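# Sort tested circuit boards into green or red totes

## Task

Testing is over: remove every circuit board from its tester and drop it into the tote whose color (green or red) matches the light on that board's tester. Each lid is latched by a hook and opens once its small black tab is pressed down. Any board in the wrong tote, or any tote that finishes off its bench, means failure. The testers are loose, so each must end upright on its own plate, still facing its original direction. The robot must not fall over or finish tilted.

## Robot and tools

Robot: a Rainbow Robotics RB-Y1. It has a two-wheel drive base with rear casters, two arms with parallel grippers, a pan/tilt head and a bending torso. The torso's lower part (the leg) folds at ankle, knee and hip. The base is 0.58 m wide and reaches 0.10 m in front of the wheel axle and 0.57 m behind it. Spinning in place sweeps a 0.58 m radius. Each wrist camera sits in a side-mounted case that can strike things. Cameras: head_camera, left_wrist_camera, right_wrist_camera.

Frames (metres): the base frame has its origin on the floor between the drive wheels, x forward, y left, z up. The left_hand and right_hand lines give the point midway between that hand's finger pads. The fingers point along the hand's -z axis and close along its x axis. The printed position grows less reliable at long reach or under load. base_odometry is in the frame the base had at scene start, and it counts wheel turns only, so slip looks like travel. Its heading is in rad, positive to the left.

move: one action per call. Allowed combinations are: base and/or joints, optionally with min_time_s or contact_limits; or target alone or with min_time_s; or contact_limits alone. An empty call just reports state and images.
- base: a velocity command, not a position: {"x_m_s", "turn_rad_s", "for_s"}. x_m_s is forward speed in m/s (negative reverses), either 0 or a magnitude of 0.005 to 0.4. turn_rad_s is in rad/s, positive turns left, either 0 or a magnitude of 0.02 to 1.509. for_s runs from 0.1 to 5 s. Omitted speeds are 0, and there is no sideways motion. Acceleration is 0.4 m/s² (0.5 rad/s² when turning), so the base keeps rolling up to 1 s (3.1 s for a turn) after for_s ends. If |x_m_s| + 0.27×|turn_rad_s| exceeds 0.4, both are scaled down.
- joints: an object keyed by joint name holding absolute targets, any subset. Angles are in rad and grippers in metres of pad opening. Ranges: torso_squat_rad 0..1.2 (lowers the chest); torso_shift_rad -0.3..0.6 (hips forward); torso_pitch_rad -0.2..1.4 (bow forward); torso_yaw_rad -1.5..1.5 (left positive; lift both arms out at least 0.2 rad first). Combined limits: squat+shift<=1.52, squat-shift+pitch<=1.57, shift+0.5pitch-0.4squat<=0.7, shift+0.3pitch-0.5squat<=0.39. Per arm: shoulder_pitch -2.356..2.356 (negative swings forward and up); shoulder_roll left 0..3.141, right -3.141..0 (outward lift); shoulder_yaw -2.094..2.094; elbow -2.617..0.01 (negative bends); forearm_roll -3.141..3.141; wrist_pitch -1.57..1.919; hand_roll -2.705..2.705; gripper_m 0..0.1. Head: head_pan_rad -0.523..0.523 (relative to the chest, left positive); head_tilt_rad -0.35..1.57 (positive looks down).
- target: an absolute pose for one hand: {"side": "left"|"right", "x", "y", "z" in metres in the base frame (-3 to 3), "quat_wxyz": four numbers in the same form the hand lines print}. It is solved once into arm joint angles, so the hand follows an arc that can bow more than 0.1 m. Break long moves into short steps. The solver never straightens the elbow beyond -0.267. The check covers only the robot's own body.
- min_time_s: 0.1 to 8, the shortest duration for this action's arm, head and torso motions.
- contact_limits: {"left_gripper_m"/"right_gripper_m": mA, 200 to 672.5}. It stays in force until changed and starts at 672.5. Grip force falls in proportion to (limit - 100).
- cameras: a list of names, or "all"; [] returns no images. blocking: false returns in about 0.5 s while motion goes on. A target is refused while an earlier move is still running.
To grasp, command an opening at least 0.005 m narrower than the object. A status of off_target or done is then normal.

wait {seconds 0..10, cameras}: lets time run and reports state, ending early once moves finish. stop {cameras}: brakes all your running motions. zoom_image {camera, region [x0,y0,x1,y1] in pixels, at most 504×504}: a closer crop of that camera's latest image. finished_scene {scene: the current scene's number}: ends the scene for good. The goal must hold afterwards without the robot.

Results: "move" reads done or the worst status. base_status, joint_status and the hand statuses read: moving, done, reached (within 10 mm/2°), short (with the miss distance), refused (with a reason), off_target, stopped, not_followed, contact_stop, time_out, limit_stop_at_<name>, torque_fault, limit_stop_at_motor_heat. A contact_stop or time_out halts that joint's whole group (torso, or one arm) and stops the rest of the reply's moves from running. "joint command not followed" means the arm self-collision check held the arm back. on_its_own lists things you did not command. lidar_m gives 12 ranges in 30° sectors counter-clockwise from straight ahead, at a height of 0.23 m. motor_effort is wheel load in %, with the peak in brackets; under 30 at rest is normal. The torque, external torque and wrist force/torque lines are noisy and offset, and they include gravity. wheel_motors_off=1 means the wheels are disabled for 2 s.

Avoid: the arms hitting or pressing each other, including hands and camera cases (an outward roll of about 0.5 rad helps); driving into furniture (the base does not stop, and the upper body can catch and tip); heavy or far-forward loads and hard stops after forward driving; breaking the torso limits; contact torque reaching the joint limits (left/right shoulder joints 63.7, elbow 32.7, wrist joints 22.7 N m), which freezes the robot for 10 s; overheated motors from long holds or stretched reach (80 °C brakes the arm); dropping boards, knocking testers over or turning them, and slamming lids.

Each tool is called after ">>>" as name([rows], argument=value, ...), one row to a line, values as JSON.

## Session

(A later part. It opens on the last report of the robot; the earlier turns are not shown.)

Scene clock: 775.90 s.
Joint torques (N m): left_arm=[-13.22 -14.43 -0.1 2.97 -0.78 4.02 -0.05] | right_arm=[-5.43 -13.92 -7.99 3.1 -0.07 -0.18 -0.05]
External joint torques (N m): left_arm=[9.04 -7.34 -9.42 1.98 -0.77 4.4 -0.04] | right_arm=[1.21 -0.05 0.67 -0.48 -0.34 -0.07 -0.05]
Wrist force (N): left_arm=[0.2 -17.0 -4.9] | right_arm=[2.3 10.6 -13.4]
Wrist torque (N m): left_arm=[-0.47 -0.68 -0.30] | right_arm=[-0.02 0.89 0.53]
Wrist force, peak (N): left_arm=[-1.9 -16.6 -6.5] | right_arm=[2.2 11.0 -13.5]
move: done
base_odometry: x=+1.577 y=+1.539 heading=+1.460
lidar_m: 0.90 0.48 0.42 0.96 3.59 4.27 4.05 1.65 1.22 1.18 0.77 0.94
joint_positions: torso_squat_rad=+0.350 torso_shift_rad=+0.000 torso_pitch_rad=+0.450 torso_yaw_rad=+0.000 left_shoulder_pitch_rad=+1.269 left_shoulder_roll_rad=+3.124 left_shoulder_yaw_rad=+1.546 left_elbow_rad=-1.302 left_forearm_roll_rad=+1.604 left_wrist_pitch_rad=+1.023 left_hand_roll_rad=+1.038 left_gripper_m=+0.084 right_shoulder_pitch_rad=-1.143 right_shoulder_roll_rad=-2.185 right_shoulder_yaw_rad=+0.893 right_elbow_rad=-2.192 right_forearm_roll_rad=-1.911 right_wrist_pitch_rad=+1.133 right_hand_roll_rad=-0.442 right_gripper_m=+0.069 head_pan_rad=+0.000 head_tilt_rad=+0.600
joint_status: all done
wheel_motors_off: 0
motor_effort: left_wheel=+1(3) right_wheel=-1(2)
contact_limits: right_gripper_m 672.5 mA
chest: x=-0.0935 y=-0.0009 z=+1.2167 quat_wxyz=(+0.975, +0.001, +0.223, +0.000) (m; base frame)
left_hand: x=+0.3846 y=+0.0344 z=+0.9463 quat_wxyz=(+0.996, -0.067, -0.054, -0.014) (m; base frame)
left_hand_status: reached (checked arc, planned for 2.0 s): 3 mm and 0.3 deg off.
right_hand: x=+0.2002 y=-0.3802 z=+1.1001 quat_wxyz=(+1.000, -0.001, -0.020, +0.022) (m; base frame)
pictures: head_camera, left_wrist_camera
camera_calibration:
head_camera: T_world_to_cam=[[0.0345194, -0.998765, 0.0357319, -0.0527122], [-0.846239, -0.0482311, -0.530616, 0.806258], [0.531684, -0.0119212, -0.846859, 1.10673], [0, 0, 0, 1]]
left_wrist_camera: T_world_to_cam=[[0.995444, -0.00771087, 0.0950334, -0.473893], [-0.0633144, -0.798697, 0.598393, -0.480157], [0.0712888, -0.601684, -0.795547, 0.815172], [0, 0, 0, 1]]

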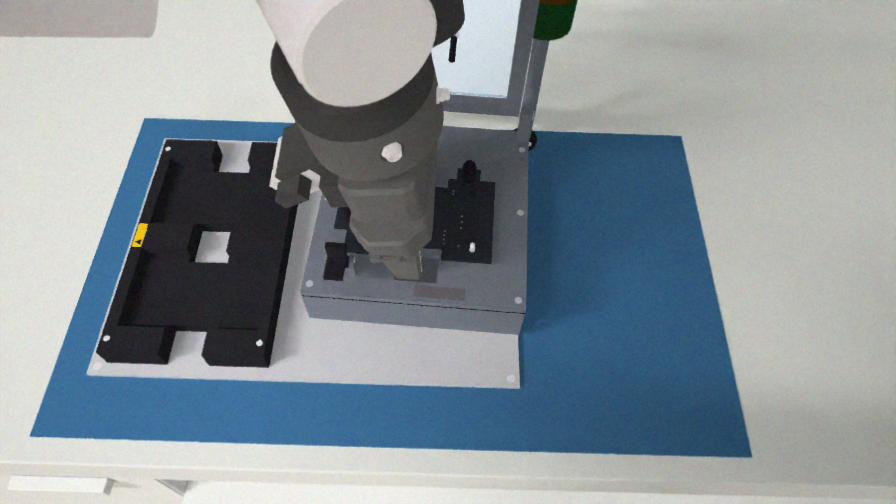

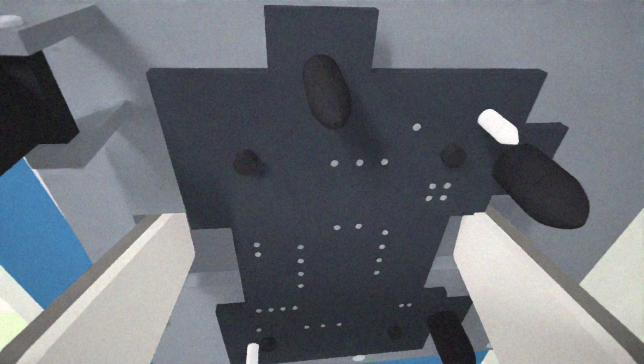

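>>> move(target={"side":"left","x":0.384,"y":0.048,"z":0.946,"quat_wxyz":[0.996,-0.067,-0.054,-0.014]}, min_time_s=2, cameras=["head_camera","left_wrist_camera"])

Scene clock: 782.17 s.
Joint torques (N m): left_arm=[-14.82 -14.2 1.94 2.7 -1.21 3.01 -0.06] | right_arm=[-5.3 -14.22 -8.3 3.05 -0.03 -0.2 -0.04]
External joint torques (N m): left_arm=[7.25 -7.06 -7.48 1.73 -1.2 3.4 -0.06] | right_arm=[1.34 -0.35 0.36 -0.53 -0.3 -0.09 -0.05]
Wrist force (N): left_arm=[0.0 -14.9 -7.6] | right_arm=[2.2 10.8 -13.5]
Wrist torque (N m): left_arm=[-0.45 -0.36 -0.33] | right_arm=[-0.04 0.88 0.53]
Wrist force, peak (N): left_arm=[1.4 -19.4 -4.2] | right_arm=[2.1 10.9 -13.6]
move: done
base_odometry: x=+1.577 y=+1.539 heading=+1.460
lidar_m: 0.89 0.49 0.42 0.95 3.59 4.27 4.05 1.64 1.22 1.18 0.76 0.93
joint_positions: torso_squat_rad=+0.350 torso_shift_rad=+0.000 torso_pitch_rad=+0.450 torso_yaw_rad=+0.000 left_shoulder_pitch_rad=+1.276 left_shoulder_roll_rad=+3.085 left_shoulder_yaw_rad=+1.544 left_elbow_rad=-1.336 left_forearm_roll_rad=+1.602 left_wrist_pitch_rad=+1.015 left_hand_roll_rad=+1.030 left_gripper_m=+0.084 right_shoulder_pitch_rad=-1.143 right_shoulder_roll_rad=-2.185 right_shoulder_yaw_rad=+0.893 right_elbow_rad=-2.192 right_forearm_roll_rad=-1.911 right_wrist_pitch_rad=+1.133 right_hand_roll_rad=-0.442 right_gripper_m=+0.069 head_pan_rad=+0.000 head_tilt_rad=+0.600
joint_status: all done
wheel_motors_off: 0
motor_effort: left_wheel=+2(3) right_wheel=+1(2)
contact_limits: right_gripper_m 672.5 mA
chest: x=-0.0935 y=-0.0009 z=+1.2167 quat_wxyz=(+0.975, +0.001, +0.223, +0.000) (m; base frame)
left_hand: x=+0.3839 y=+0.0457 z=+0.9468 quat_wxyz=(+0.996, -0.068, -0.054, -0.015) (m; base frame)
left_hand_status: reached (checked arc, planned for 2.0 s): 2 mm and 0.2 deg off.
right_hand: x=+0.2002 y=-0.3802 z=+1.1001 quat_wxyz=(+1.000, -0.001, -0.020, +0.022) (m; base frame)
pictures: head_camera, left_wrist_camera
camera_calibration:
head_camera: T_world_to_cam=[[0.0344853, -0.998767, 0.0357024, -0.0527077], [-0.846239, -0.0481866, -0.53062, 0.806259], [0.531687, -0.0119141, -0.846857, 1.10673], [0, 0, 0, 1]]
left_wrist_camera: T_world_to_cam=[[0.995385, -0.00916579, 0.0955221, -0.473539], [-0.064959, -0.797039, 0.600424, -0.472873], [0.0706315, -0.603858, -0.793956, 0.821264], [0, 0, 0, 1]]

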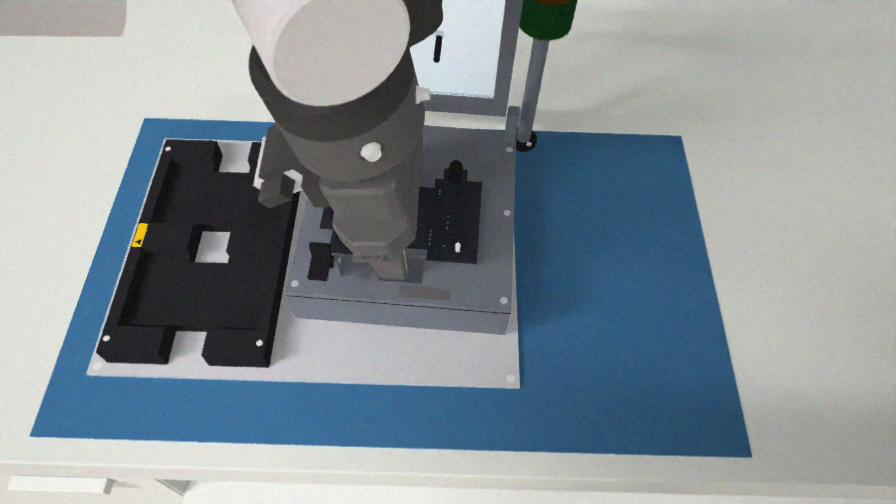

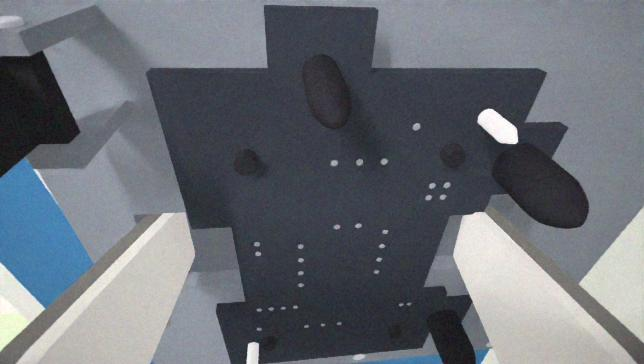

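>>> move(target={"side":"left","x":0.384,"y":0.040,"z":0.948,"quat_wxyz":[0.996,-0.067,-0.054,-0.014]}, min_time_s=2, cameras=[])

>>> move(target={"side":"left","x":0.380,"y":0.046,"z":0.985,"quat_wxyz":[0.996,-0.067,-0.054,-0.014]}, min_time_s=2.5, cameras=["head_camera","left_wrist_camera"])

>>> move(target={"side":"left","x":0.32,"y":0.10,"z":1.10,"quat_wxyz":[0.996,-0.067,-0.054,-0.014]}, min_time_s=3, cameras=["head_camera"])

>>> move(target={"side":"left","x":0.22,"y":0.36,"z":1.12,"quat_wxyz":[0.99,-0.067,-0.054,-0.014]}, min_time_s=3, cameras=["head_camera"])

Scene clock: 793.40 s.
Wrist force, peak (N): left_arm=[0.2 -15.4 -9.1] | right_arm=[2.1 11.1 -13.6]
move: done
joint_status: all done
wheel_motors_off: 0
motor_effort: left_wheel=+2(3) right_wheel=-1(2)
contact_limits: right_gripper_m 672.5 mA
left_hand_status: reached (checked arc, planned for 2.0 s): 1 mm and 0.0 deg off.
pictures: none

Scene clock: 796.23 s.
Wrist force, peak (N): left_arm=[-2.5 1.0 -9.7] | right_arm=[1.9 10.9 -13.6]
move: done
joint_status: all done
wheel_motors_off: 0
motor_effort: left_wheel=+1(2) right_wheel=+1(2)
contact_limits: right_gripper_m 672.5 mA
left_hand_status: reached (checked arc, planned for 2.5 s): 0 mm and 0.0 deg off.
pictures: head_camera, left_wrist_camera
camera_calibration:
head_camera: T_world_to_cam=[[0.0347169, -0.998758, 0.0357463, -0.0526392], [-0.846227, -0.0484062, -0.530618, 0.806262], [0.53169, -0.0118281, -0.846857, 1.10673], [0, 0, 0, 1]]
left_wrist_camera: T_world_to_cam=[[0.99546, -0.00731313, 0.0948943, -0.472692], [-0.0629036, -0.79879, 0.598312, -0.494318], [0.071425, -0.601566, -0.795624, 0.853047], [0, 0, 0, 1]]

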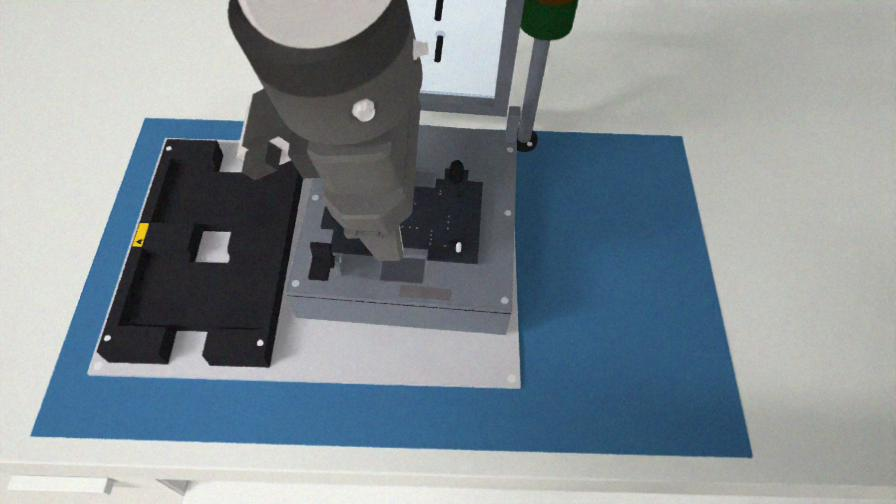

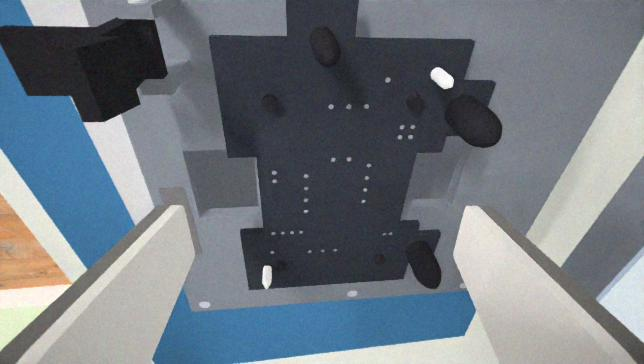

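Scene clock: 799.57 s.
Wrist force, peak (N): left_arm=[-2.4 1.0 -9.7] | right_arm=[2.1 11.1 -13.4]
move: done
joint_status: all done
wheel_motors_off: 0
motor_effort: left_wheel=-1(2) right_wheel=-1(3)
contact_limits: right_gripper_m 672.5 mA
left_hand_status: reached (checked arc, planned for 3.0 s): 0 mm and 0.0 deg off.
pictures: head_camera
camera_calibration:
head_camera: T_world_to_cam=[[0.0347251, -0.998757, 0.0357532, -0.05264], [-0.84623, -0.0484167, -0.530613, 0.806257], [0.531685, -0.0118298, -0.84686, 1.10673], [0, 0, 0, 1]]

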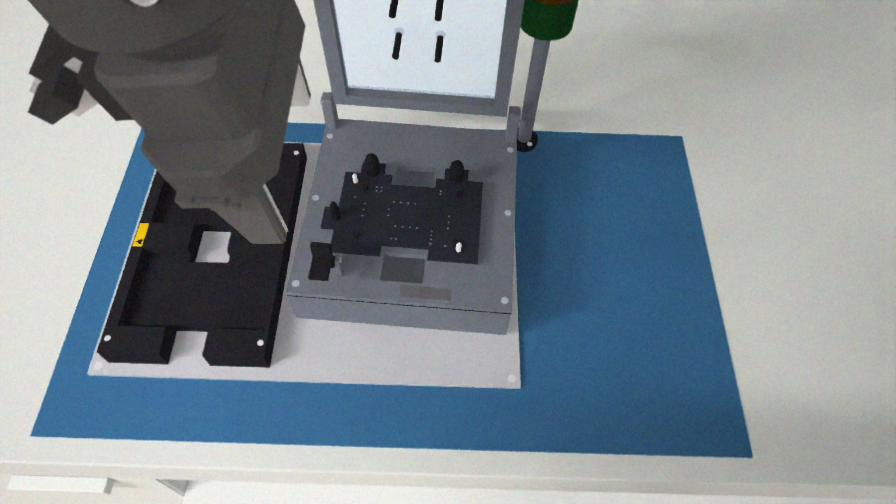

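Scene clock: 802.90 s.
Joint torques (N m): left_arm=[-5.35 -3.87 8.26 2.01 0.43 -0.17 -0.1] | right_arm=[-5.39 -13.96 -8.06 3.23 -0.09 -0.2 -0.05]
External joint torques (N m): left_arm=[1.05 -1.03 -1.09 -0.66 0.27 0.22 -0.09] | right_arm=[1.25 -0.09 0.6 -0.35 -0.37 -0.1 -0.05]
Wrist force (N): left_arm=[-2.2 1.0 -9.2] | right_arm=[1.9 10.8 -13.4]
Wrist torque (N m): left_arm=[-0.09 -0.42 -0.19] | right_arm=[-0.05 0.85 0.51]
Wrist force, peak (N): left_arm=[-2.7 0.6 -9.6] | right_arm=[2.0 10.9 -13.6]
move: done
base_odometry: x=+1.577 y=+1.539 heading=+1.460
lidar_m: 0.90 0.49 0.41 0.95 3.60 4.28 4.05 1.66 1.23 1.18 0.77 0.94
joint_positions: torso_squat_rad=+0.350 torso_shift_rad=+0.000 torso_pitch_rad=+0.450 torso_yaw_rad=+0.000 left_shoulder_pitch_rad=+1.147 left_shoulder_roll_rad=+1.711 left_shoulder_yaw_rad=+1.578 left_elbow_rad=-2.131 left_forearm_roll_rad=+1.929 left_wrist_pitch_rad=+1.266 left_hand_roll_rad=+0.436 left_gripper_m=+0.084 right_shoulder_pitch_rad=-1.143 right_shoulder_roll_rad=-2.185 right_shoulder_yaw_rad=+0.893 right_elbow_rad=-2.192 right_forearm_roll_rad=-1.911 right_wrist_pitch_rad=+1.133 right_hand_roll_rad=-0.442 right_gripper_m=+0.069 head_pan_rad=+0.000 head_tilt_rad=+0.600
joint_status: all done
wheel_motors_off: 0
motor_effort: left_wheel=+1(3) right_wheel=+1(2)
contact_limits: right_gripper_m 672.5 mA
chest: x=-0.0935 y=-0.0008 z=+1.2167 quat_wxyz=(+0.975, +0.000, +0.223, +0.000) (m; base frame)
left_hand: x=+0.2202 y=+0.3599 z=+1.1202 quat_wxyz=(+0.996, -0.067, -0.055, -0.014) (m; base frame)
left_hand_status: reached (checked arc, planned for 3.0 s): 0 mm and 0.1 deg off.
right_hand: x=+0.2003 y=-0.3800 z=+1.1002 quat_wxyz=(+1.000, -0.001, -0.020, +0.022) (m; base frame)
pictures: head_camera
camera_calibration:
head_camera: T_world_to_cam=[[0.0347391, -0.998757, 0.0357552, -0.052636], [-0.846232, -0.0484296, -0.530609, 0.806253], [0.531681, -0.0118243, -0.846862, 1.10673], [0, 0, 0, 1]]

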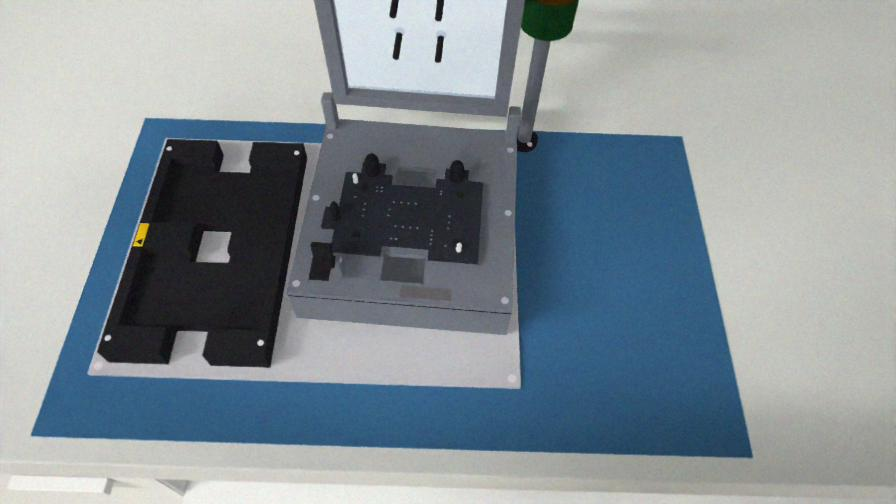

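>>> move(base={"x_m_s":-0.15,"for_s":4}, cameras=[])

>>> move(base={"turn_rad_s":0.6,"for_s":4.09}, joints={"head_tilt_rad":0.35,"torso_pitch_rad":0.3,"left_gripper_m":0.0})

Scene clock: 817.03 s.
Wrist force, peak (N): left_arm=[-2.3 1.1 -9.8] | right_arm=[2.3 10.9 -13.8]
move: done
base_status: done (sent for 4 of 4 s)
wheel_motors_off: 0
motor_effort: left_wheel=+7(25) right_wheel=-3(20)
contact_limits: right_gripper_m 672.5 mA
pictures: none

Scene clock: 822.63 s.
Joint torques (N m): left_arm=[-5.68 -0.66 8.86 2.69 0.35 -0.52 -0.14] | right_arm=[-5.29 -12.16 -8.43 3.82 0.15 -0.41 -0.01]
External joint torques (N m): left_arm=[0.85 0.04 -0.61 -0.54 0.32 0.13 -0.12] | right_arm=[1.32 0.05 0.62 -0.41 -0.26 -0.03 -0.02]
Wrist force (N): left_arm=[-3.1 1.0 -9.1] | right_arm=[1.3 11.0 -13.1]
Wrist torque (N m): left_arm=[-0.08 -0.46 -0.20] | right_arm=[-0.05 0.82 0.52]
Wrist force, peak (N): left_arm=[-3.4 1.1 -9.5] | right_arm=[2.1 11.1 -13.7]
move: done
base_odometry: x=+1.511 y=+0.943 heading=-2.363
lidar_m: 3.82 3.45 1.94 1.25 1.14 1.16 1.10 1.52 0.95 1.07 2.64 3.49
base_status: done (sent for 4.1 of 4.1 s)
joint_positions: torso_squat_rad=+0.350 torso_shift_rad=+0.000 torso_pitch_rad=+0.300 torso_yaw_rad=+0.000 left_shoulder_pitch_rad=+1.147 left_shoulder_roll_rad=+1.711 left_shoulder_yaw_rad=+1.578 left_elbow_rad=-2.131 left_forearm_roll_rad=+1.929 left_wrist_pitch_rad=+1.266 left_hand_roll_rad=+0.436 left_gripper_m=+0.000 right_shoulder_pitch_rad=-1.143 right_shoulder_roll_rad=-2.185 right_shoulder_yaw_rad=+0.893 right_elbow_rad=-2.192 right_forearm_roll_rad=-1.911 right_wrist_pitch_rad=+1.133 right_hand_roll_rad=-0.442 right_gripper_m=+0.069 head_pan_rad=+0.000 head_tilt_rad=+0.350
joint_status: all done
wheel_motors_off: 0
motor_effort: left_wheel=+1(29) right_wheel=+2(29)
contact_limits: right_gripper_m 672.5 mA
chest: x=-0.1367 y=-0.0007 z=+1.2337 quat_wxyz=(+0.989, +0.000, +0.149, +0.000) (m; base frame)
left_hand: x=+0.1879 y=+0.3600 z=+1.1850 quat_wxyz=(+0.989, -0.066, -0.129, -0.019) (m; base frame)
right_hand: x=+0.1712 y=-0.3800 z=+1.1624 quat_wxyz=(+0.995, -0.002, -0.095, +0.021) (m; base frame)
pictures: head_camera, left_wrist_camera, right_wrist_camera
camera_calibration:
head_camera: T_world_to_cam=[[0.0177754, -0.998761, 0.0464841, -0.0674546], [-0.572785, -0.0482784, -0.818283, 1.18706], [0.819513, -0.0120801, -0.572933, 0.797941], [0, 0, 0, 1]]
left_wrist_camera: T_world_to_cam=[[0.969589, -0.00688848, 0.244642, -0.470914], [-0.152651, -0.798351, 0.582523, -0.340008], [0.191297, -0.602152, -0.775124, 1.1684], [0, 0, 0, 1]]
right_wrist_camera: T_world_to_cam=[[-0.978205, -0.0230049, -0.206365, 0.401031], [-0.111804, 0.895829, 0.430106, -0.107158], [0.174973, 0.443804, -0.878876, 1.232], [0, 0, 0, 1]]

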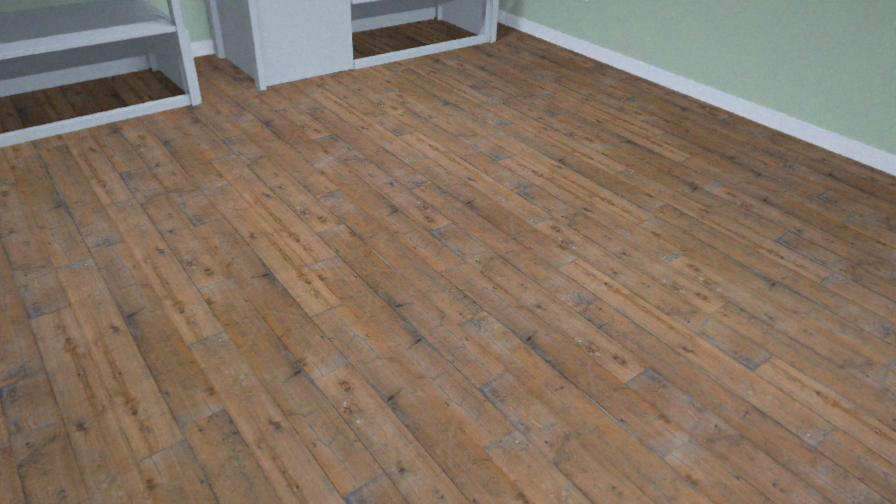

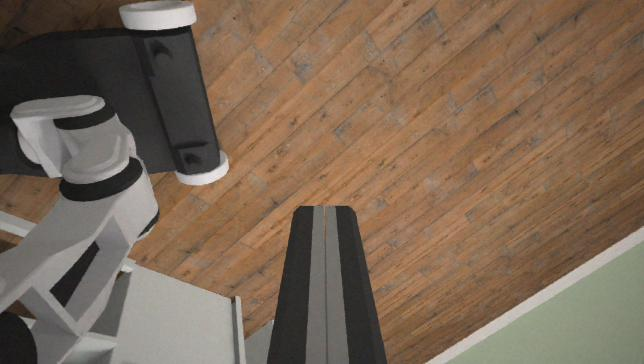

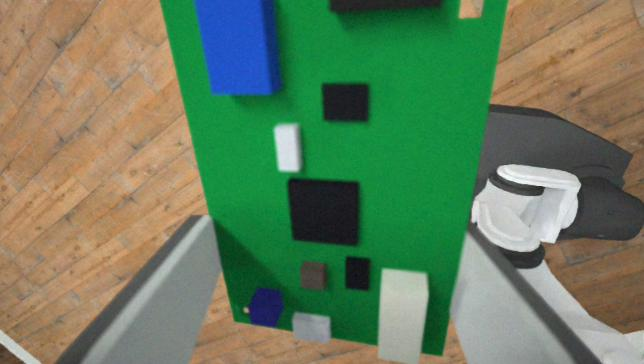

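>>> move(base={"x_m_s":0.35,"for_s":4.6}, joints={"head_tilt_rad":0.1})

>>> move(base={"x_m_s":0.3,"for_s":3.8}, cameras=["head_camera"])

>>> move(base={"turn_rad_s":0.4,"for_s":1.7})

Scene clock: 835.07 s.
Wrist force, peak (N): left_arm=[-3.2 0.8 -9.6] | right_arm=[1.4 11.0 -13.5]
move: done
base_status: done (sent for 4.6 of 4.6 s)
joint_status: all done
wheel_motors_off: 0
motor_effort: left_wheel=+1(27) right_wheel=-2(29)
contact_limits: right_gripper_m 672.5 mA

Scene clock: 839.97 s.
Wrist force, peak (N): left_arm=[-3.5 0.9 -9.5] | right_arm=[1.6 11.1 -13.4]
move: done
base_status: done (sent for 3.8 of 3.8 s)
wheel_motors_off: 0
motor_effort: left_wheel=+0(26) right_wheel=-3(18)
contact_limits: right_gripper_m 672.5 mA
pictures: head_camera
camera_calibration:
head_camera: T_world_to_cam=[[0.00550262, -0.998763, 0.049428, -0.0723241], [-0.35279, -0.0481894, -0.934461, 1.36433], [0.935686, -0.0122957, -0.352619, 0.491827], [0, 0, 0, 1]]

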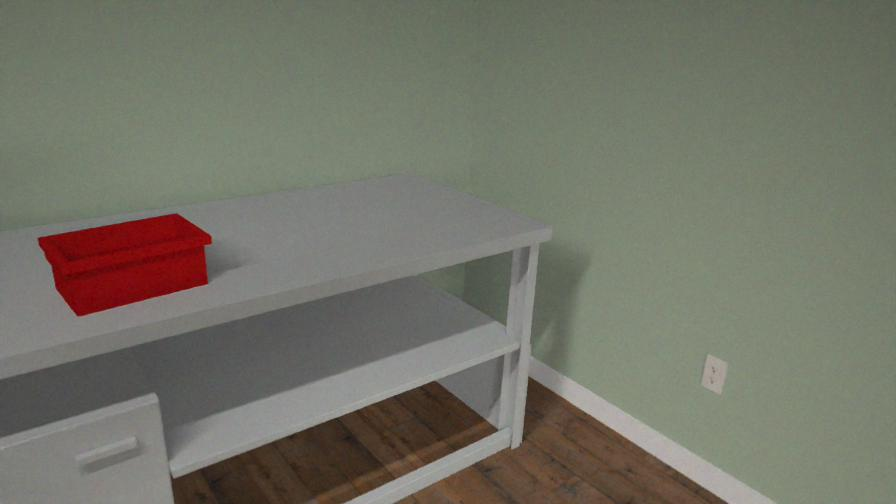

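Scene clock: 842.77 s.
Joint torques (N m): left_arm=[-5.56 -0.92 8.7 2.69 0.41 -0.51 -0.08] | right_arm=[-5.3 -12 -8.39 3.81 0.05 -0.42 -0.01]
External joint torques (N m): left_arm=[0.98 -0.21 -0.78 -0.54 0.38 0.13 -0.07] | right_arm=[1.31 0.22 0.66 -0.42 -0.36 -0.04 -0.02]
Wrist force (N): left_arm=[-3.2 0.9 -9.1] | right_arm=[1.1 11.2 -13.0]
Wrist torque (N m): left_arm=[-0.08 -0.48 -0.19] | right_arm=[-0.06 0.79 0.54]
Wrist force, peak (N): left_arm=[-3.2 1.0 -9.5] | right_arm=[1.5 11.1 -13.4]
move: done
base_odometry: x=-0.446 y=-0.990 heading=-1.683
lidar_m: 1.33 1.48 2.26 2.83 2.96 3.08 3.03 2.50 1.85 1.78 1.82 1.99
base_status: done (sent for 1.7 of 1.7 s)
joint_positions: torso_squat_rad=+0.350 torso_shift_rad=+0.000 torso_pitch_rad=+0.300 torso_yaw_rad=+0.000 left_shoulder_pitch_rad=+1.147 left_shoulder_roll_rad=+1.711 left_shoulder_yaw_rad=+1.578 left_elbow_rad=-2.131 left_forearm_roll_rad=+1.929 left_wrist_pitch_rad=+1.266 left_hand_roll_rad=+0.436 left_gripper_m=+0.000 right_shoulder_pitch_rad=-1.143 right_shoulder_roll_rad=-2.186 right_shoulder_yaw_rad=+0.893 right_elbow_rad=-2.192 right_forearm_roll_rad=-1.911 right_wrist_pitch_rad=+1.133 right_hand_roll_rad=-0.442 right_gripper_m=+0.069 head_pan_rad=+0.000 head_tilt_rad=+0.100
wheel_motors_off: 0
motor_effort: left_wheel=+1(28) right_wheel=+1(25)
contact_limits: right_gripper_m 672.5 mA
chest: x=-0.1366 y=-0.0007 z=+1.2337 quat_wxyz=(+0.989, +0.000, +0.149, +0.000) (m; base frame)
left_hand: x=+0.1880 y=+0.3600 z=+1.1849 quat_wxyz=(+0.989, -0.066, -0.129, -0.019) (m; base frame)
right_hand: x=+0.1713 y=-0.3800 z=+1.1623 quat_wxyz=(+0.995, -0.002, -0.095, +0.021) (m; base frame)
pictures: head_camera, left_wrist_camera, right_wrist_camera
camera_calibration:
head_camera: T_world_to_cam=[[0.00550259, -0.998762, 0.0494359, -0.0723287], [-0.35277, -0.0481971, -0.934468, 1.36434], [0.935694, -0.0122975, -0.352599, 0.49182], [0, 0, 0, 1]]
left_wrist_camera: T_world_to_cam=[[0.969659, -0.00686853, 0.244364, -0.470693], [-0.15247, -0.798349, 0.582574, -0.340013], [0.191087, -0.602156, -0.775174, 1.16839], [0, 0, 0, 1]]
right_wrist_camera: T_world_to_cam=[[-0.978258, -0.022997, -0.206112, 0.400847], [-0.111682, 0.895839, 0.430115, -0.107133], [0.174752, 0.443783, -0.87893, 1.23199], [0, 0, 0, 1]]

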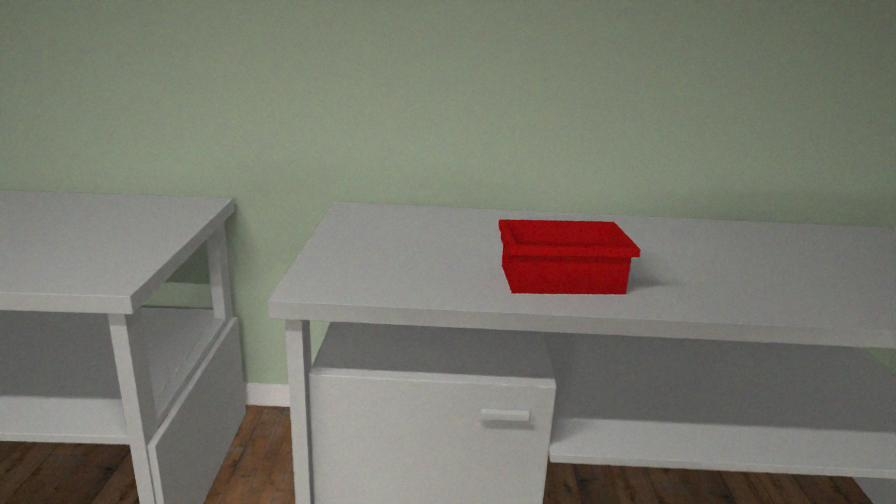

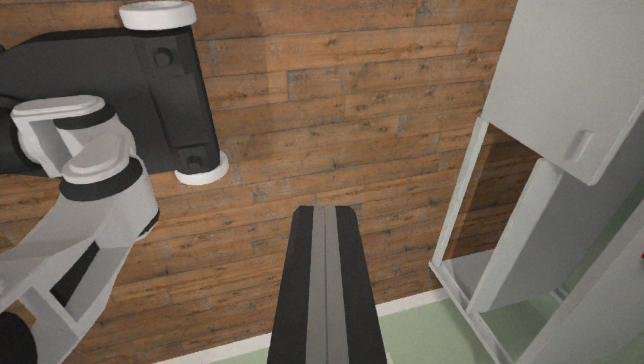

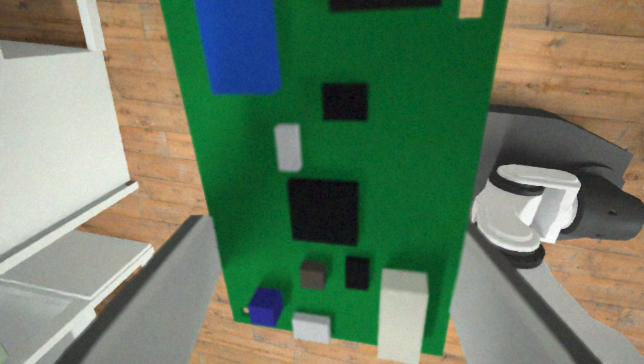

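>>> move(base={"x_m_s":0.2,"for_s":4.7}, joints={"head_tilt_rad":0.6})

Scene clock: 859.03 s.
Joint torques (N m): left_arm=[-5.75 -0.62 8.72 2.7 0.3 -0.55 -0.1] | right_arm=[-5.36 -11.81 -8.52 3.84 0.07 -0.47 -0.02]
External joint torques (N m): left_arm=[0.79 0.09 -0.76 -0.53 0.28 0.09 -0.08] | right_arm=[1.25 0.41 0.53 -0.39 -0.35 -0.09 -0.04]
Wrist force (N): left_arm=[-3.0 0.9 -9.2] | right_arm=[1.4 10.9 -12.9]
Wrist torque (N m): left_arm=[-0.07 -0.45 -0.18] | right_arm=[-0.06 0.83 0.52]
Wrist force, peak (N): left_arm=[-3.3 0.9 -9.8] | right_arm=[0.9 11.0 -13.5]
move: done
base_odometry: x=-0.550 y=-1.924 heading=-1.682
lidar_m: 0.39 0.40 0.78 1.86 2.92 4.07 3.94 2.52 1.86 1.40 1.42 0.40
base_status: done (sent for 4.7 of 4.7 s)
joint_positions: torso_squat_rad=+0.350 torso_shift_rad=+0.000 torso_pitch_rad=+0.300 torso_yaw_rad=+0.000 left_shoulder_pitch_rad=+1.147 left_shoulder_roll_rad=+1.711 left_shoulder_yaw_rad=+1.578 left_elbow_rad=-2.131 left_forearm_roll_rad=+1.929 left_wrist_pitch_rad=+1.266 left_hand_roll_rad=+0.436 left_gripper_m=+0.000 right_shoulder_pitch_rad=-1.143 right_shoulder_roll_rad=-2.186 right_shoulder_yaw_rad=+0.893 right_elbow_rad=-2.192 right_forearm_roll_rad=-1.911 right_wrist_pitch_rad=+1.133 right_hand_roll_rad=-0.442 right_gripper_m=+0.069 head_pan_rad=+0.000 head_tilt_rad=+0.600
joint_status: all done
wheel_motors_off: 0
motor_effort: left_wheel=+1(27) right_wheel=-3(29)
contact_limits: right_gripper_m 672.5 mA
chest: x=-0.1365 y=-0.0007 z=+1.2337 quat_wxyz=(+0.989, +0.000, +0.149, +0.000) (m; base frame)
left_hand: x=+0.1880 y=+0.3600 z=+1.1849 quat_wxyz=(+0.989, -0.066, -0.129, -0.019) (m; base frame)
right_hand: x=+0.1713 y=-0.3800 z=+1.1623 quat_wxyz=(+0.995, -0.002, -0.095, +0.021) (m; base frame)
pictures: head_camera, left_wrist_camera, right_wrist_camera
camera_calibration:
head_camera: T_world_to_cam=[[0.0289626, -0.998756, 0.04059, -0.0584605], [-0.757595, -0.0484233, -0.650926, 0.939391], [0.652082, -0.0118983, -0.758055, 1.05083], [0, 0, 0, 1]]
left_wrist_camera: T_world_to_cam=[[0.969678, -0.00685824, 0.244291, -0.47065], [-0.152417, -0.79835, 0.582586, -0.340011], [0.191034, -0.602155, -0.775188, 1.16839], [0, 0, 0, 1]]
right_wrist_camera: T_world_to_cam=[[-0.978271, -0.0229931, -0.206049, 0.400817], [-0.111649, 0.895843, 0.430117, -0.107122], [0.174698, 0.443776, -0.878944, 1.23199], [0, 0, 0, 1]]

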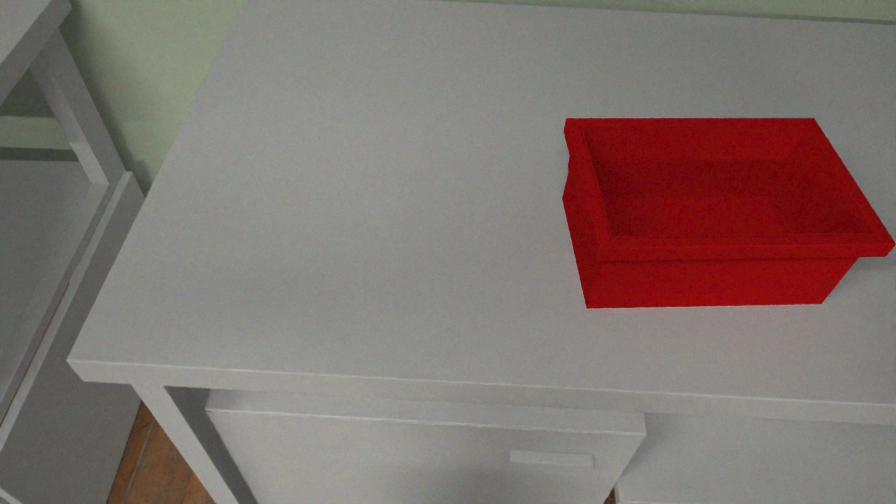

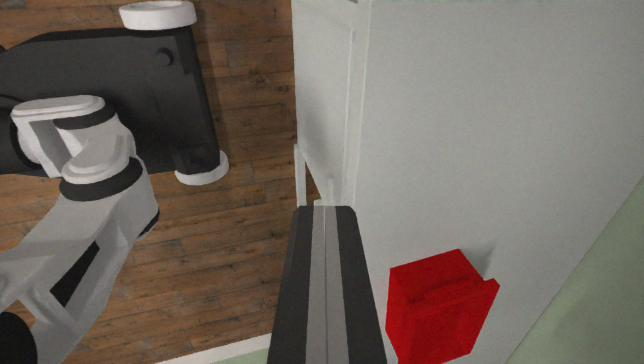

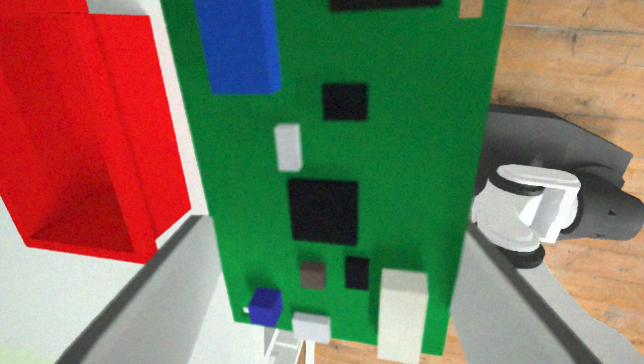

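>>> move(base={"x_m_s":0.1,"for_s":1.0}, cameras=[])

>>> move(joints={"torso_pitch_rad":0.45}, cameras=[])

>>> move(target={"side":"right","x":0.28,"y":-0.30,"z":1.15,"quat_wxyz":[0.9998,0,-0.02,0]}, min_time_s=3)

Scene clock: 887.20 s.
Wrist force, peak (N): left_arm=[-3.0 0.7 -9.7] | right_arm=[1.3 10.9 -13.6]
move: done
base_status: done (sent for 1 of 1 s)
wheel_motors_off: 0
motor_effort: left_wheel=+0(25) right_wheel=-3(20)
contact_limits: right_gripper_m 672.5 mA
pictures: none

Scene clock: 888.50 s.
Wrist force, peak (N): left_arm=[-1.9 1.0 -9.7] | right_arm=[2.2 10.9 -13.7]
move: done
joint_status: all done
wheel_motors_off: 0
motor_effort: left_wheel=+1(3) right_wheel=-2(4)
contact_limits: right_gripper_m 672.5 mA
pictures: none

Scene clock: 891.83 s.
Joint torques (N m): left_arm=[-5.79 -2.63 8.73 2.27 0.36 -0.34 -0.12] | right_arm=[-13.66 -9.88 -11.08 1.88 0.45 0.12 -0.35]
External joint torques (N m): left_arm=[0.61 0.22 -0.62 -0.4 0.21 0.05 -0.11] | right_arm=[-0.18 2.66 -0.81 0.5 0.14 0.19 -0.35]
Wrist force (N): left_arm=[-2.1 1.0 -9.2] | right_arm=[2.0 10.8 -13.6]
Wrist torque (N m): left_arm=[-0.08 -0.42 -0.20] | right_arm=[-0.04 0.85 0.50]
Wrist force, peak (N): left_arm=[-2.5 0.9 -9.6] | right_arm=[1.8 10.9 -13.8]
move: done
base_odometry: x=-0.561 y=-2.023 heading=-1.682
lidar_m: 0.29 0.30 0.40 1.86 2.93 4.08 4.05 2.52 1.86 1.41 1.35 0.30
joint_positions: torso_squat_rad=+0.350 torso_shift_rad=+0.000 torso_pitch_rad=+0.450 torso_yaw_rad=+0.000 left_shoulder_pitch_rad=+1.147 left_shoulder_roll_rad=+1.711 left_shoulder_yaw_rad=+1.578 left_elbow_rad=-2.131 left_forearm_roll_rad=+1.929 left_wrist_pitch_rad=+1.266 left_hand_roll_rad=+0.436 left_gripper_m=+0.000 right_shoulder_pitch_rad=-1.360 right_shoulder_roll_rad=-1.603 right_shoulder_yaw_rad=+0.580 right_elbow_rad=-1.950 right_forearm_roll_rad=-1.734 right_wrist_pitch_rad=+1.735 right_hand_roll_rad=-0.807 right_gripper_m=+0.069 head_pan_rad=+0.000 head_tilt_rad=+0.600
joint_status: all done
wheel_motors_off: 0
motor_effort: left_wheel=+1(3) right_wheel=-2(4)
contact_limits: right_gripper_m 672.5 mA
chest: x=-0.0934 y=-0.0007 z=+1.2167 quat_wxyz=(+0.975, +0.000, +0.223, +0.000) (m; base frame)
left_hand: x=+0.2202 y=+0.3600 z=+1.1200 quat_wxyz=(+0.996, -0.067, -0.055, -0.014) (m; base frame)
right_hand: x=+0.2798 y=-0.3000 z=+1.1502 quat_wxyz=(+1.000, +0.000, -0.021, +0.000) (m; base frame)
right_hand_status: reached (checked arc, planned for 3.0 s): 0 mm and 0.2 deg off.
pictures: head_camera, left_wrist_camera, right_wrist_camera
camera_calibration:
head_camera: T_world_to_cam=[[0.0348045, -0.998753, 0.0357997, -0.0526345], [-0.846335, -0.0485062, -0.530437, 0.806119], [0.531512, -0.0118369, -0.846968, 1.10676], [0, 0, 0, 1]]
left_wrist_camera: T_world_to_cam=[[0.995292, -0.00672006, 0.0966857, -0.32634], [-0.0635613, -0.79836, 0.598817, -0.33499], [0.0731659, -0.602144, -0.795028, 1.16013], [0, 0, 0, 1]]
right_wrist_camera: T_world_to_cam=[[-0.998015, 0.0196577, -0.0598277, 0.356398], [-0.00903596, 0.8955, 0.44497, -0.207416], [0.0623228, 0.444627, -0.893545, 1.21543], [0, 0, 0, 1]]

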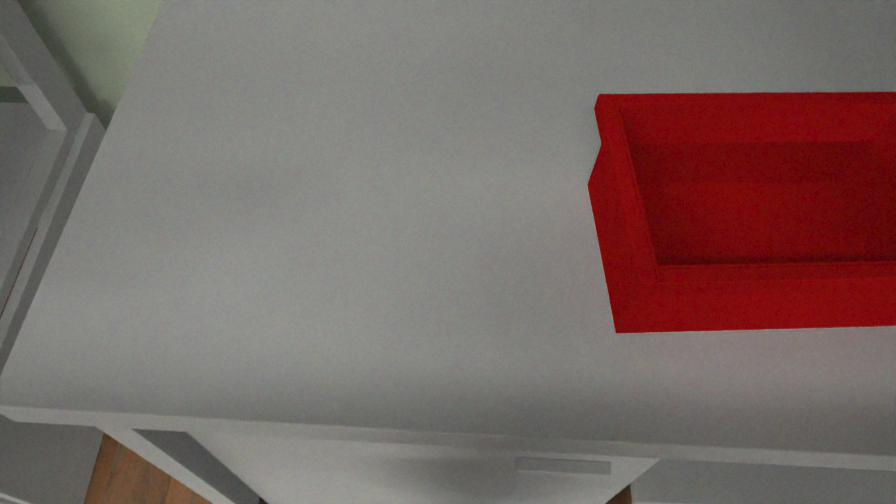

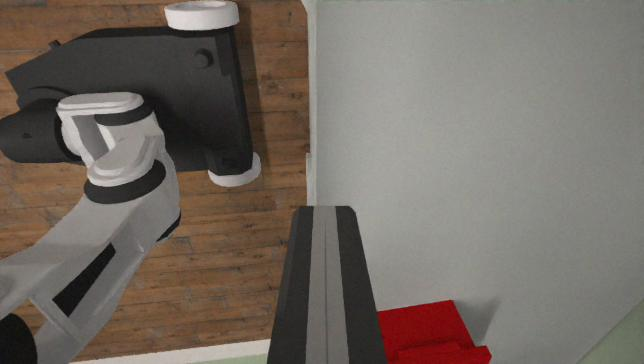

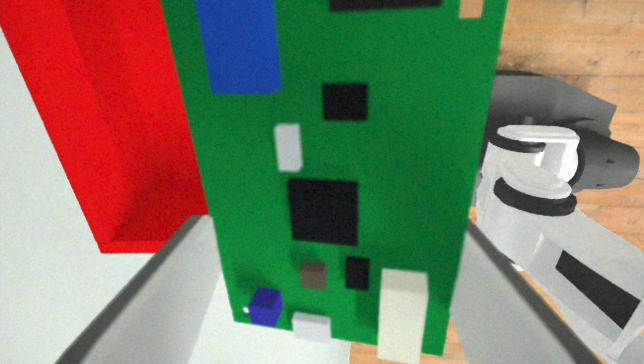

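>>> move(target={"side":"right","x":0.40,"y":-0.255,"z":1.12,"quat_wxyz":[1,0,0,0]}, min_time_s=3)

>>> move(target={"side":"right","x":0.40,"y":-0.255,"z":1.04,"quat_wxyz":[1,0,0,0]}, min_time_s=2.5)

Scene clock: 905.77 s.
Wrist force, peak (N): left_arm=[-2.1 0.7 -9.6] | right_arm=[2.4 11.0 -13.5]
move: done
joint_status: all done
wheel_motors_off: 0
motor_effort: left_wheel=+1(3) right_wheel=-3(5)
contact_limits: right_gripper_m 672.5 mA
right_hand_status: reached (checked arc, planned for 3.0 s): 0 mm and 0.2 deg off.

Scene clock: 908.60 s.
Joint torques (N m): left_arm=[-5.69 -2.59 8.56 2.14 0.38 -0.29 -0.11] | right_arm=[-18.72 -9.14 -8.16 -2.39 0.28 -0.33 0.4]
External joint torques (N m): left_arm=[0.7 0.26 -0.79 -0.53 0.23 0.1 -0.1] | right_arm=[2.98 2.67 1.43 -0.26 0.02 -0.3 0.4]
Wrist force (N): left_arm=[-2.0 1.1 -9.4] | right_arm=[2.4 10.5 -13.6]
Wrist torque (N m): left_arm=[-0.09 -0.39 -0.19] | right_arm=[-0.02 0.86 0.52]
Wrist force, peak (N): left_arm=[-2.3 1.0 -9.7] | right_arm=[2.2 11.0 -13.6]
move: done
base_odometry: x=-0.561 y=-2.023 heading=-1.682
lidar_m: 0.28 0.30 0.40 1.84 2.94 4.07 4.05 2.52 1.86 1.42 1.35 0.30
joint_positions: torso_squat_rad=+0.350 torso_shift_rad=+0.000 torso_pitch_rad=+0.450 torso_yaw_rad=+0.000 left_shoulder_pitch_rad=+1.147 left_shoulder_roll_rad=+1.711 left_shoulder_yaw_rad=+1.578 left_elbow_rad=-2.131 left_forearm_roll_rad=+1.929 left_wrist_pitch_rad=+1.266 left_hand_roll_rad=+0.436 left_gripper_m=+0.000 right_shoulder_pitch_rad=-1.502 right_shoulder_roll_rad=-1.055 right_shoulder_yaw_rad=+0.794 right_elbow_rad=-1.307 right_forearm_roll_rad=-1.352 right_wrist_pitch_rad=+1.695 right_hand_roll_rad=-0.587 right_gripper_m=+0.069 head_pan_rad=+0.000 head_tilt_rad=+0.600
joint_status: all done
wheel_motors_off: 0
motor_effort: left_wheel=+2(4) right_wheel=-4(4)
contact_limits: right_gripper_m 672.5 mA
chest: x=-0.0934 y=-0.0007 z=+1.2167 quat_wxyz=(+0.975, +0.000, +0.223, +0.000) (m; base frame)
left_hand: x=+0.2202 y=+0.3600 z=+1.1200 quat_wxyz=(+0.996, -0.067, -0.055, -0.014) (m; base frame)
right_hand: x=+0.4002 y=-0.2552 z=+1.0405 quat_wxyz=(+1.000, +0.000, +0.000, +0.000) (m; base frame)
right_hand_status: reached (checked arc, planned for 2.5 s): 1 mm and 0.1 deg off.
pictures: head_camera, left_wrist_camera, right_wrist_camera
camera_calibration:
head_camera: T_world_to_cam=[[0.0348043, -0.998753, 0.0357994, -0.0526344], [-0.846335, -0.048506, -0.530437, 0.80612], [0.531512, -0.0118368, -0.846968, 1.10676], [0, 0, 0, 1]]
left_wrist_camera: T_world_to_cam=[[0.995292, -0.0067205, 0.0966861, -0.326341], [-0.0635619, -0.79836, 0.598817, -0.33499], [0.073166, -0.602143, -0.795028, 1.16013], [0, 0, 0, 1]]
right_wrist_camera: T_world_to_cam=[[-0.999621, 0.0208777, -0.017924, 0.426488], [0.0107473, 0.89589, 0.444147, -0.204575], [0.0253307, 0.443786, -0.895775, 1.10682], [0, 0, 0, 1]]

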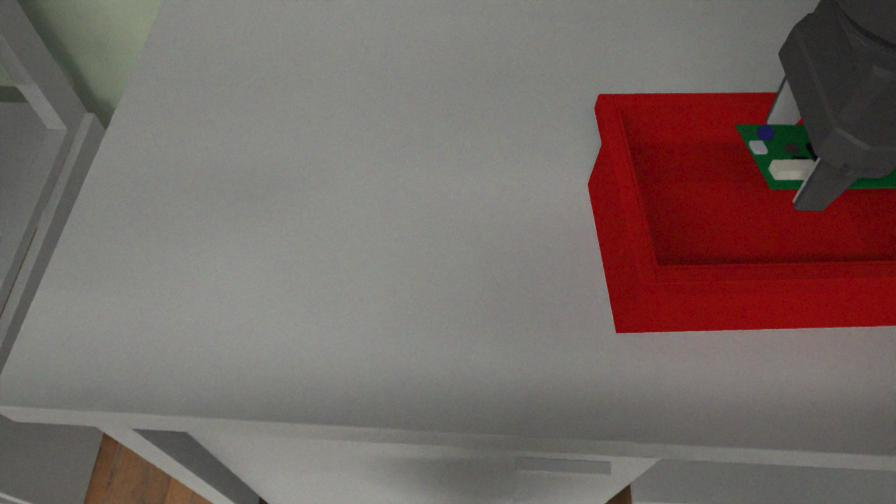

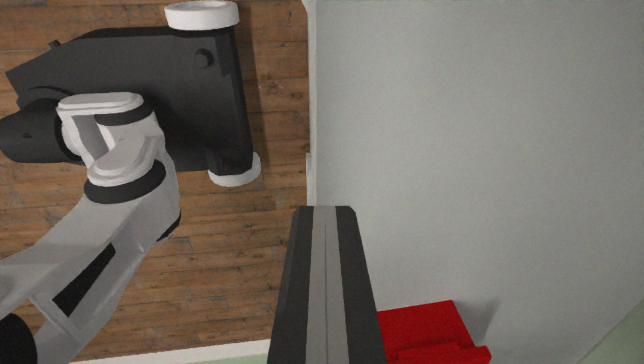

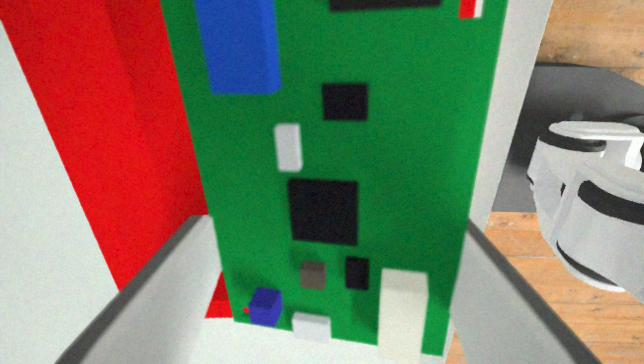

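>>> zoom_image(camera="head_camera", region=[560, 40, 896, 360])

>>> move(joints={"head_pan_rad":-0.35}, cameras=["head_camera","right_wrist_camera"])

Scaled by 1.500 from the camera's 896x504 image, which has a finer 1280x720 frame.

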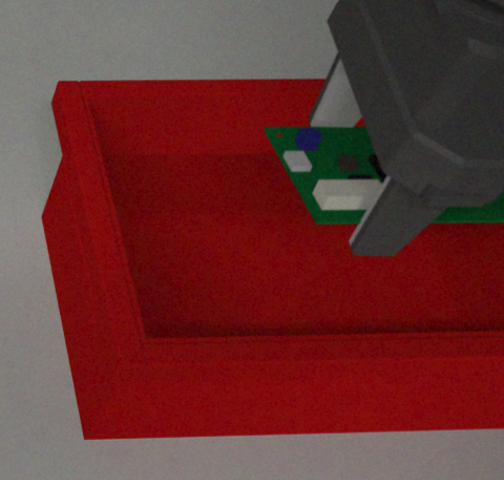

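Scene clock: 933.67 s.
Joint torques (N m): left_arm=[-5.45 -2.7 8.64 2.18 0.51 -0.3 -0.12] | right_arm=[-18.62 -9.11 -8.23 -2.26 0.3 -0.39 0.38]
External joint torques (N m): left_arm=[0.95 0.15 -0.71 -0.49 0.35 0.09 -0.11] | right_arm=[3.08 2.7 1.36 -0.14 0.05 -0.36 0.38]
Wrist force (N): left_arm=[-2.2 0.9 -9.5] | right_arm=[2.4 10.6 -13.4]
Wrist torque (N m): left_arm=[-0.07 -0.41 -0.18] | right_arm=[-0.02 0.87 0.53]
Wrist force, peak (N): left_arm=[-2.0 1.1 -9.8] | right_arm=[2.3 10.7 -13.7]
move: done
base_odometry: x=-0.561 y=-2.023 heading=-1.682
lidar_m: 0.28 0.30 0.40 1.85 2.94 4.09 4.05 2.52 1.86 1.41 1.36 0.30
joint_positions: torso_squat_rad=+0.350 torso_shift_rad=+0.000 torso_pitch_rad=+0.450 torso_yaw_rad=+0.000 left_shoulder_pitch_rad=+1.147 left_shoulder_roll_rad=+1.711 left_shoulder_yaw_rad=+1.578 left_elbow_rad=-2.131 left_forearm_roll_rad=+1.929 left_wrist_pitch_rad=+1.266 left_hand_roll_rad=+0.436 left_gripper_m=+0.000 right_shoulder_pitch_rad=-1.502 right_shoulder_roll_rad=-1.055 right_shoulder_yaw_rad=+0.794 right_elbow_rad=-1.307 right_forearm_roll_rad=-1.352 right_wrist_pitch_rad=+1.695 right_hand_roll_rad=-0.587 right_gripper_m=+0.069 head_pan_rad=-0.350 head_tilt_rad=+0.600
joint_status: all done
wheel_motors_off: 0
motor_effort: left_wheel=+1(3) right_wheel=-3(4)
contact_limits: right_gripper_m 672.5 mA
chest: x=-0.0934 y=-0.0007 z=+1.2167 quat_wxyz=(+0.975, +0.000, +0.223, +0.000) (m; base frame)
left_hand: x=+0.2202 y=+0.3600 z=+1.1200 quat_wxyz=(+0.996, -0.067, -0.055, -0.014) (m; base frame)
right_hand: x=+0.4002 y=-0.2552 z=+1.0405 quat_wxyz=(+1.000, +0.000, +0.000, +0.000) (m; base frame)
pictures: head_camera, right_wrist_camera
camera_calibration:
head_camera: T_world_to_cam=[[-0.274347, -0.943628, 0.185201, -0.255688], [-0.83247, 0.136643, -0.536957, 0.815142], [0.481381, -0.301487, -0.82303, 1.07397], [0, 0, 0, 1]]
right_wrist_camera: T_world_to_cam=[[-0.999622, 0.0208635, -0.0179295, 0.42649], [0.0107322, 0.895891, 0.444145, -0.204571], [0.0253293, 0.443784, -0.895776, 1.10682], [0, 0, 0, 1]]

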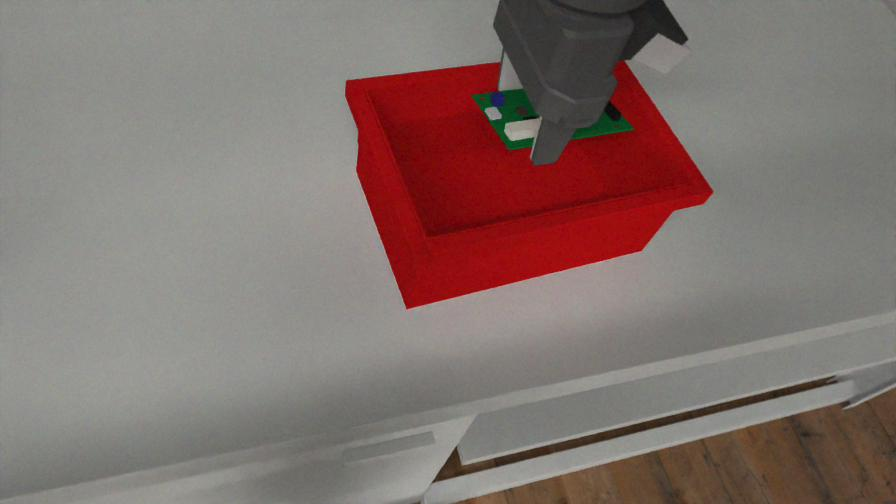

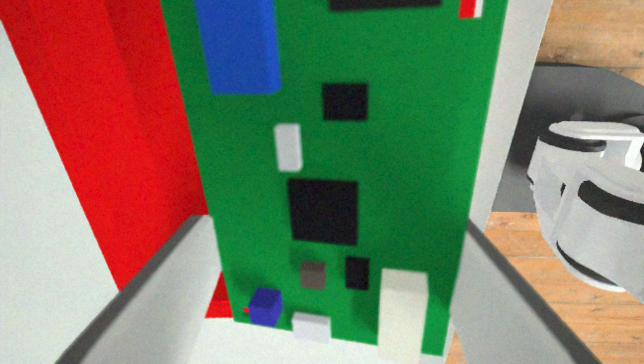

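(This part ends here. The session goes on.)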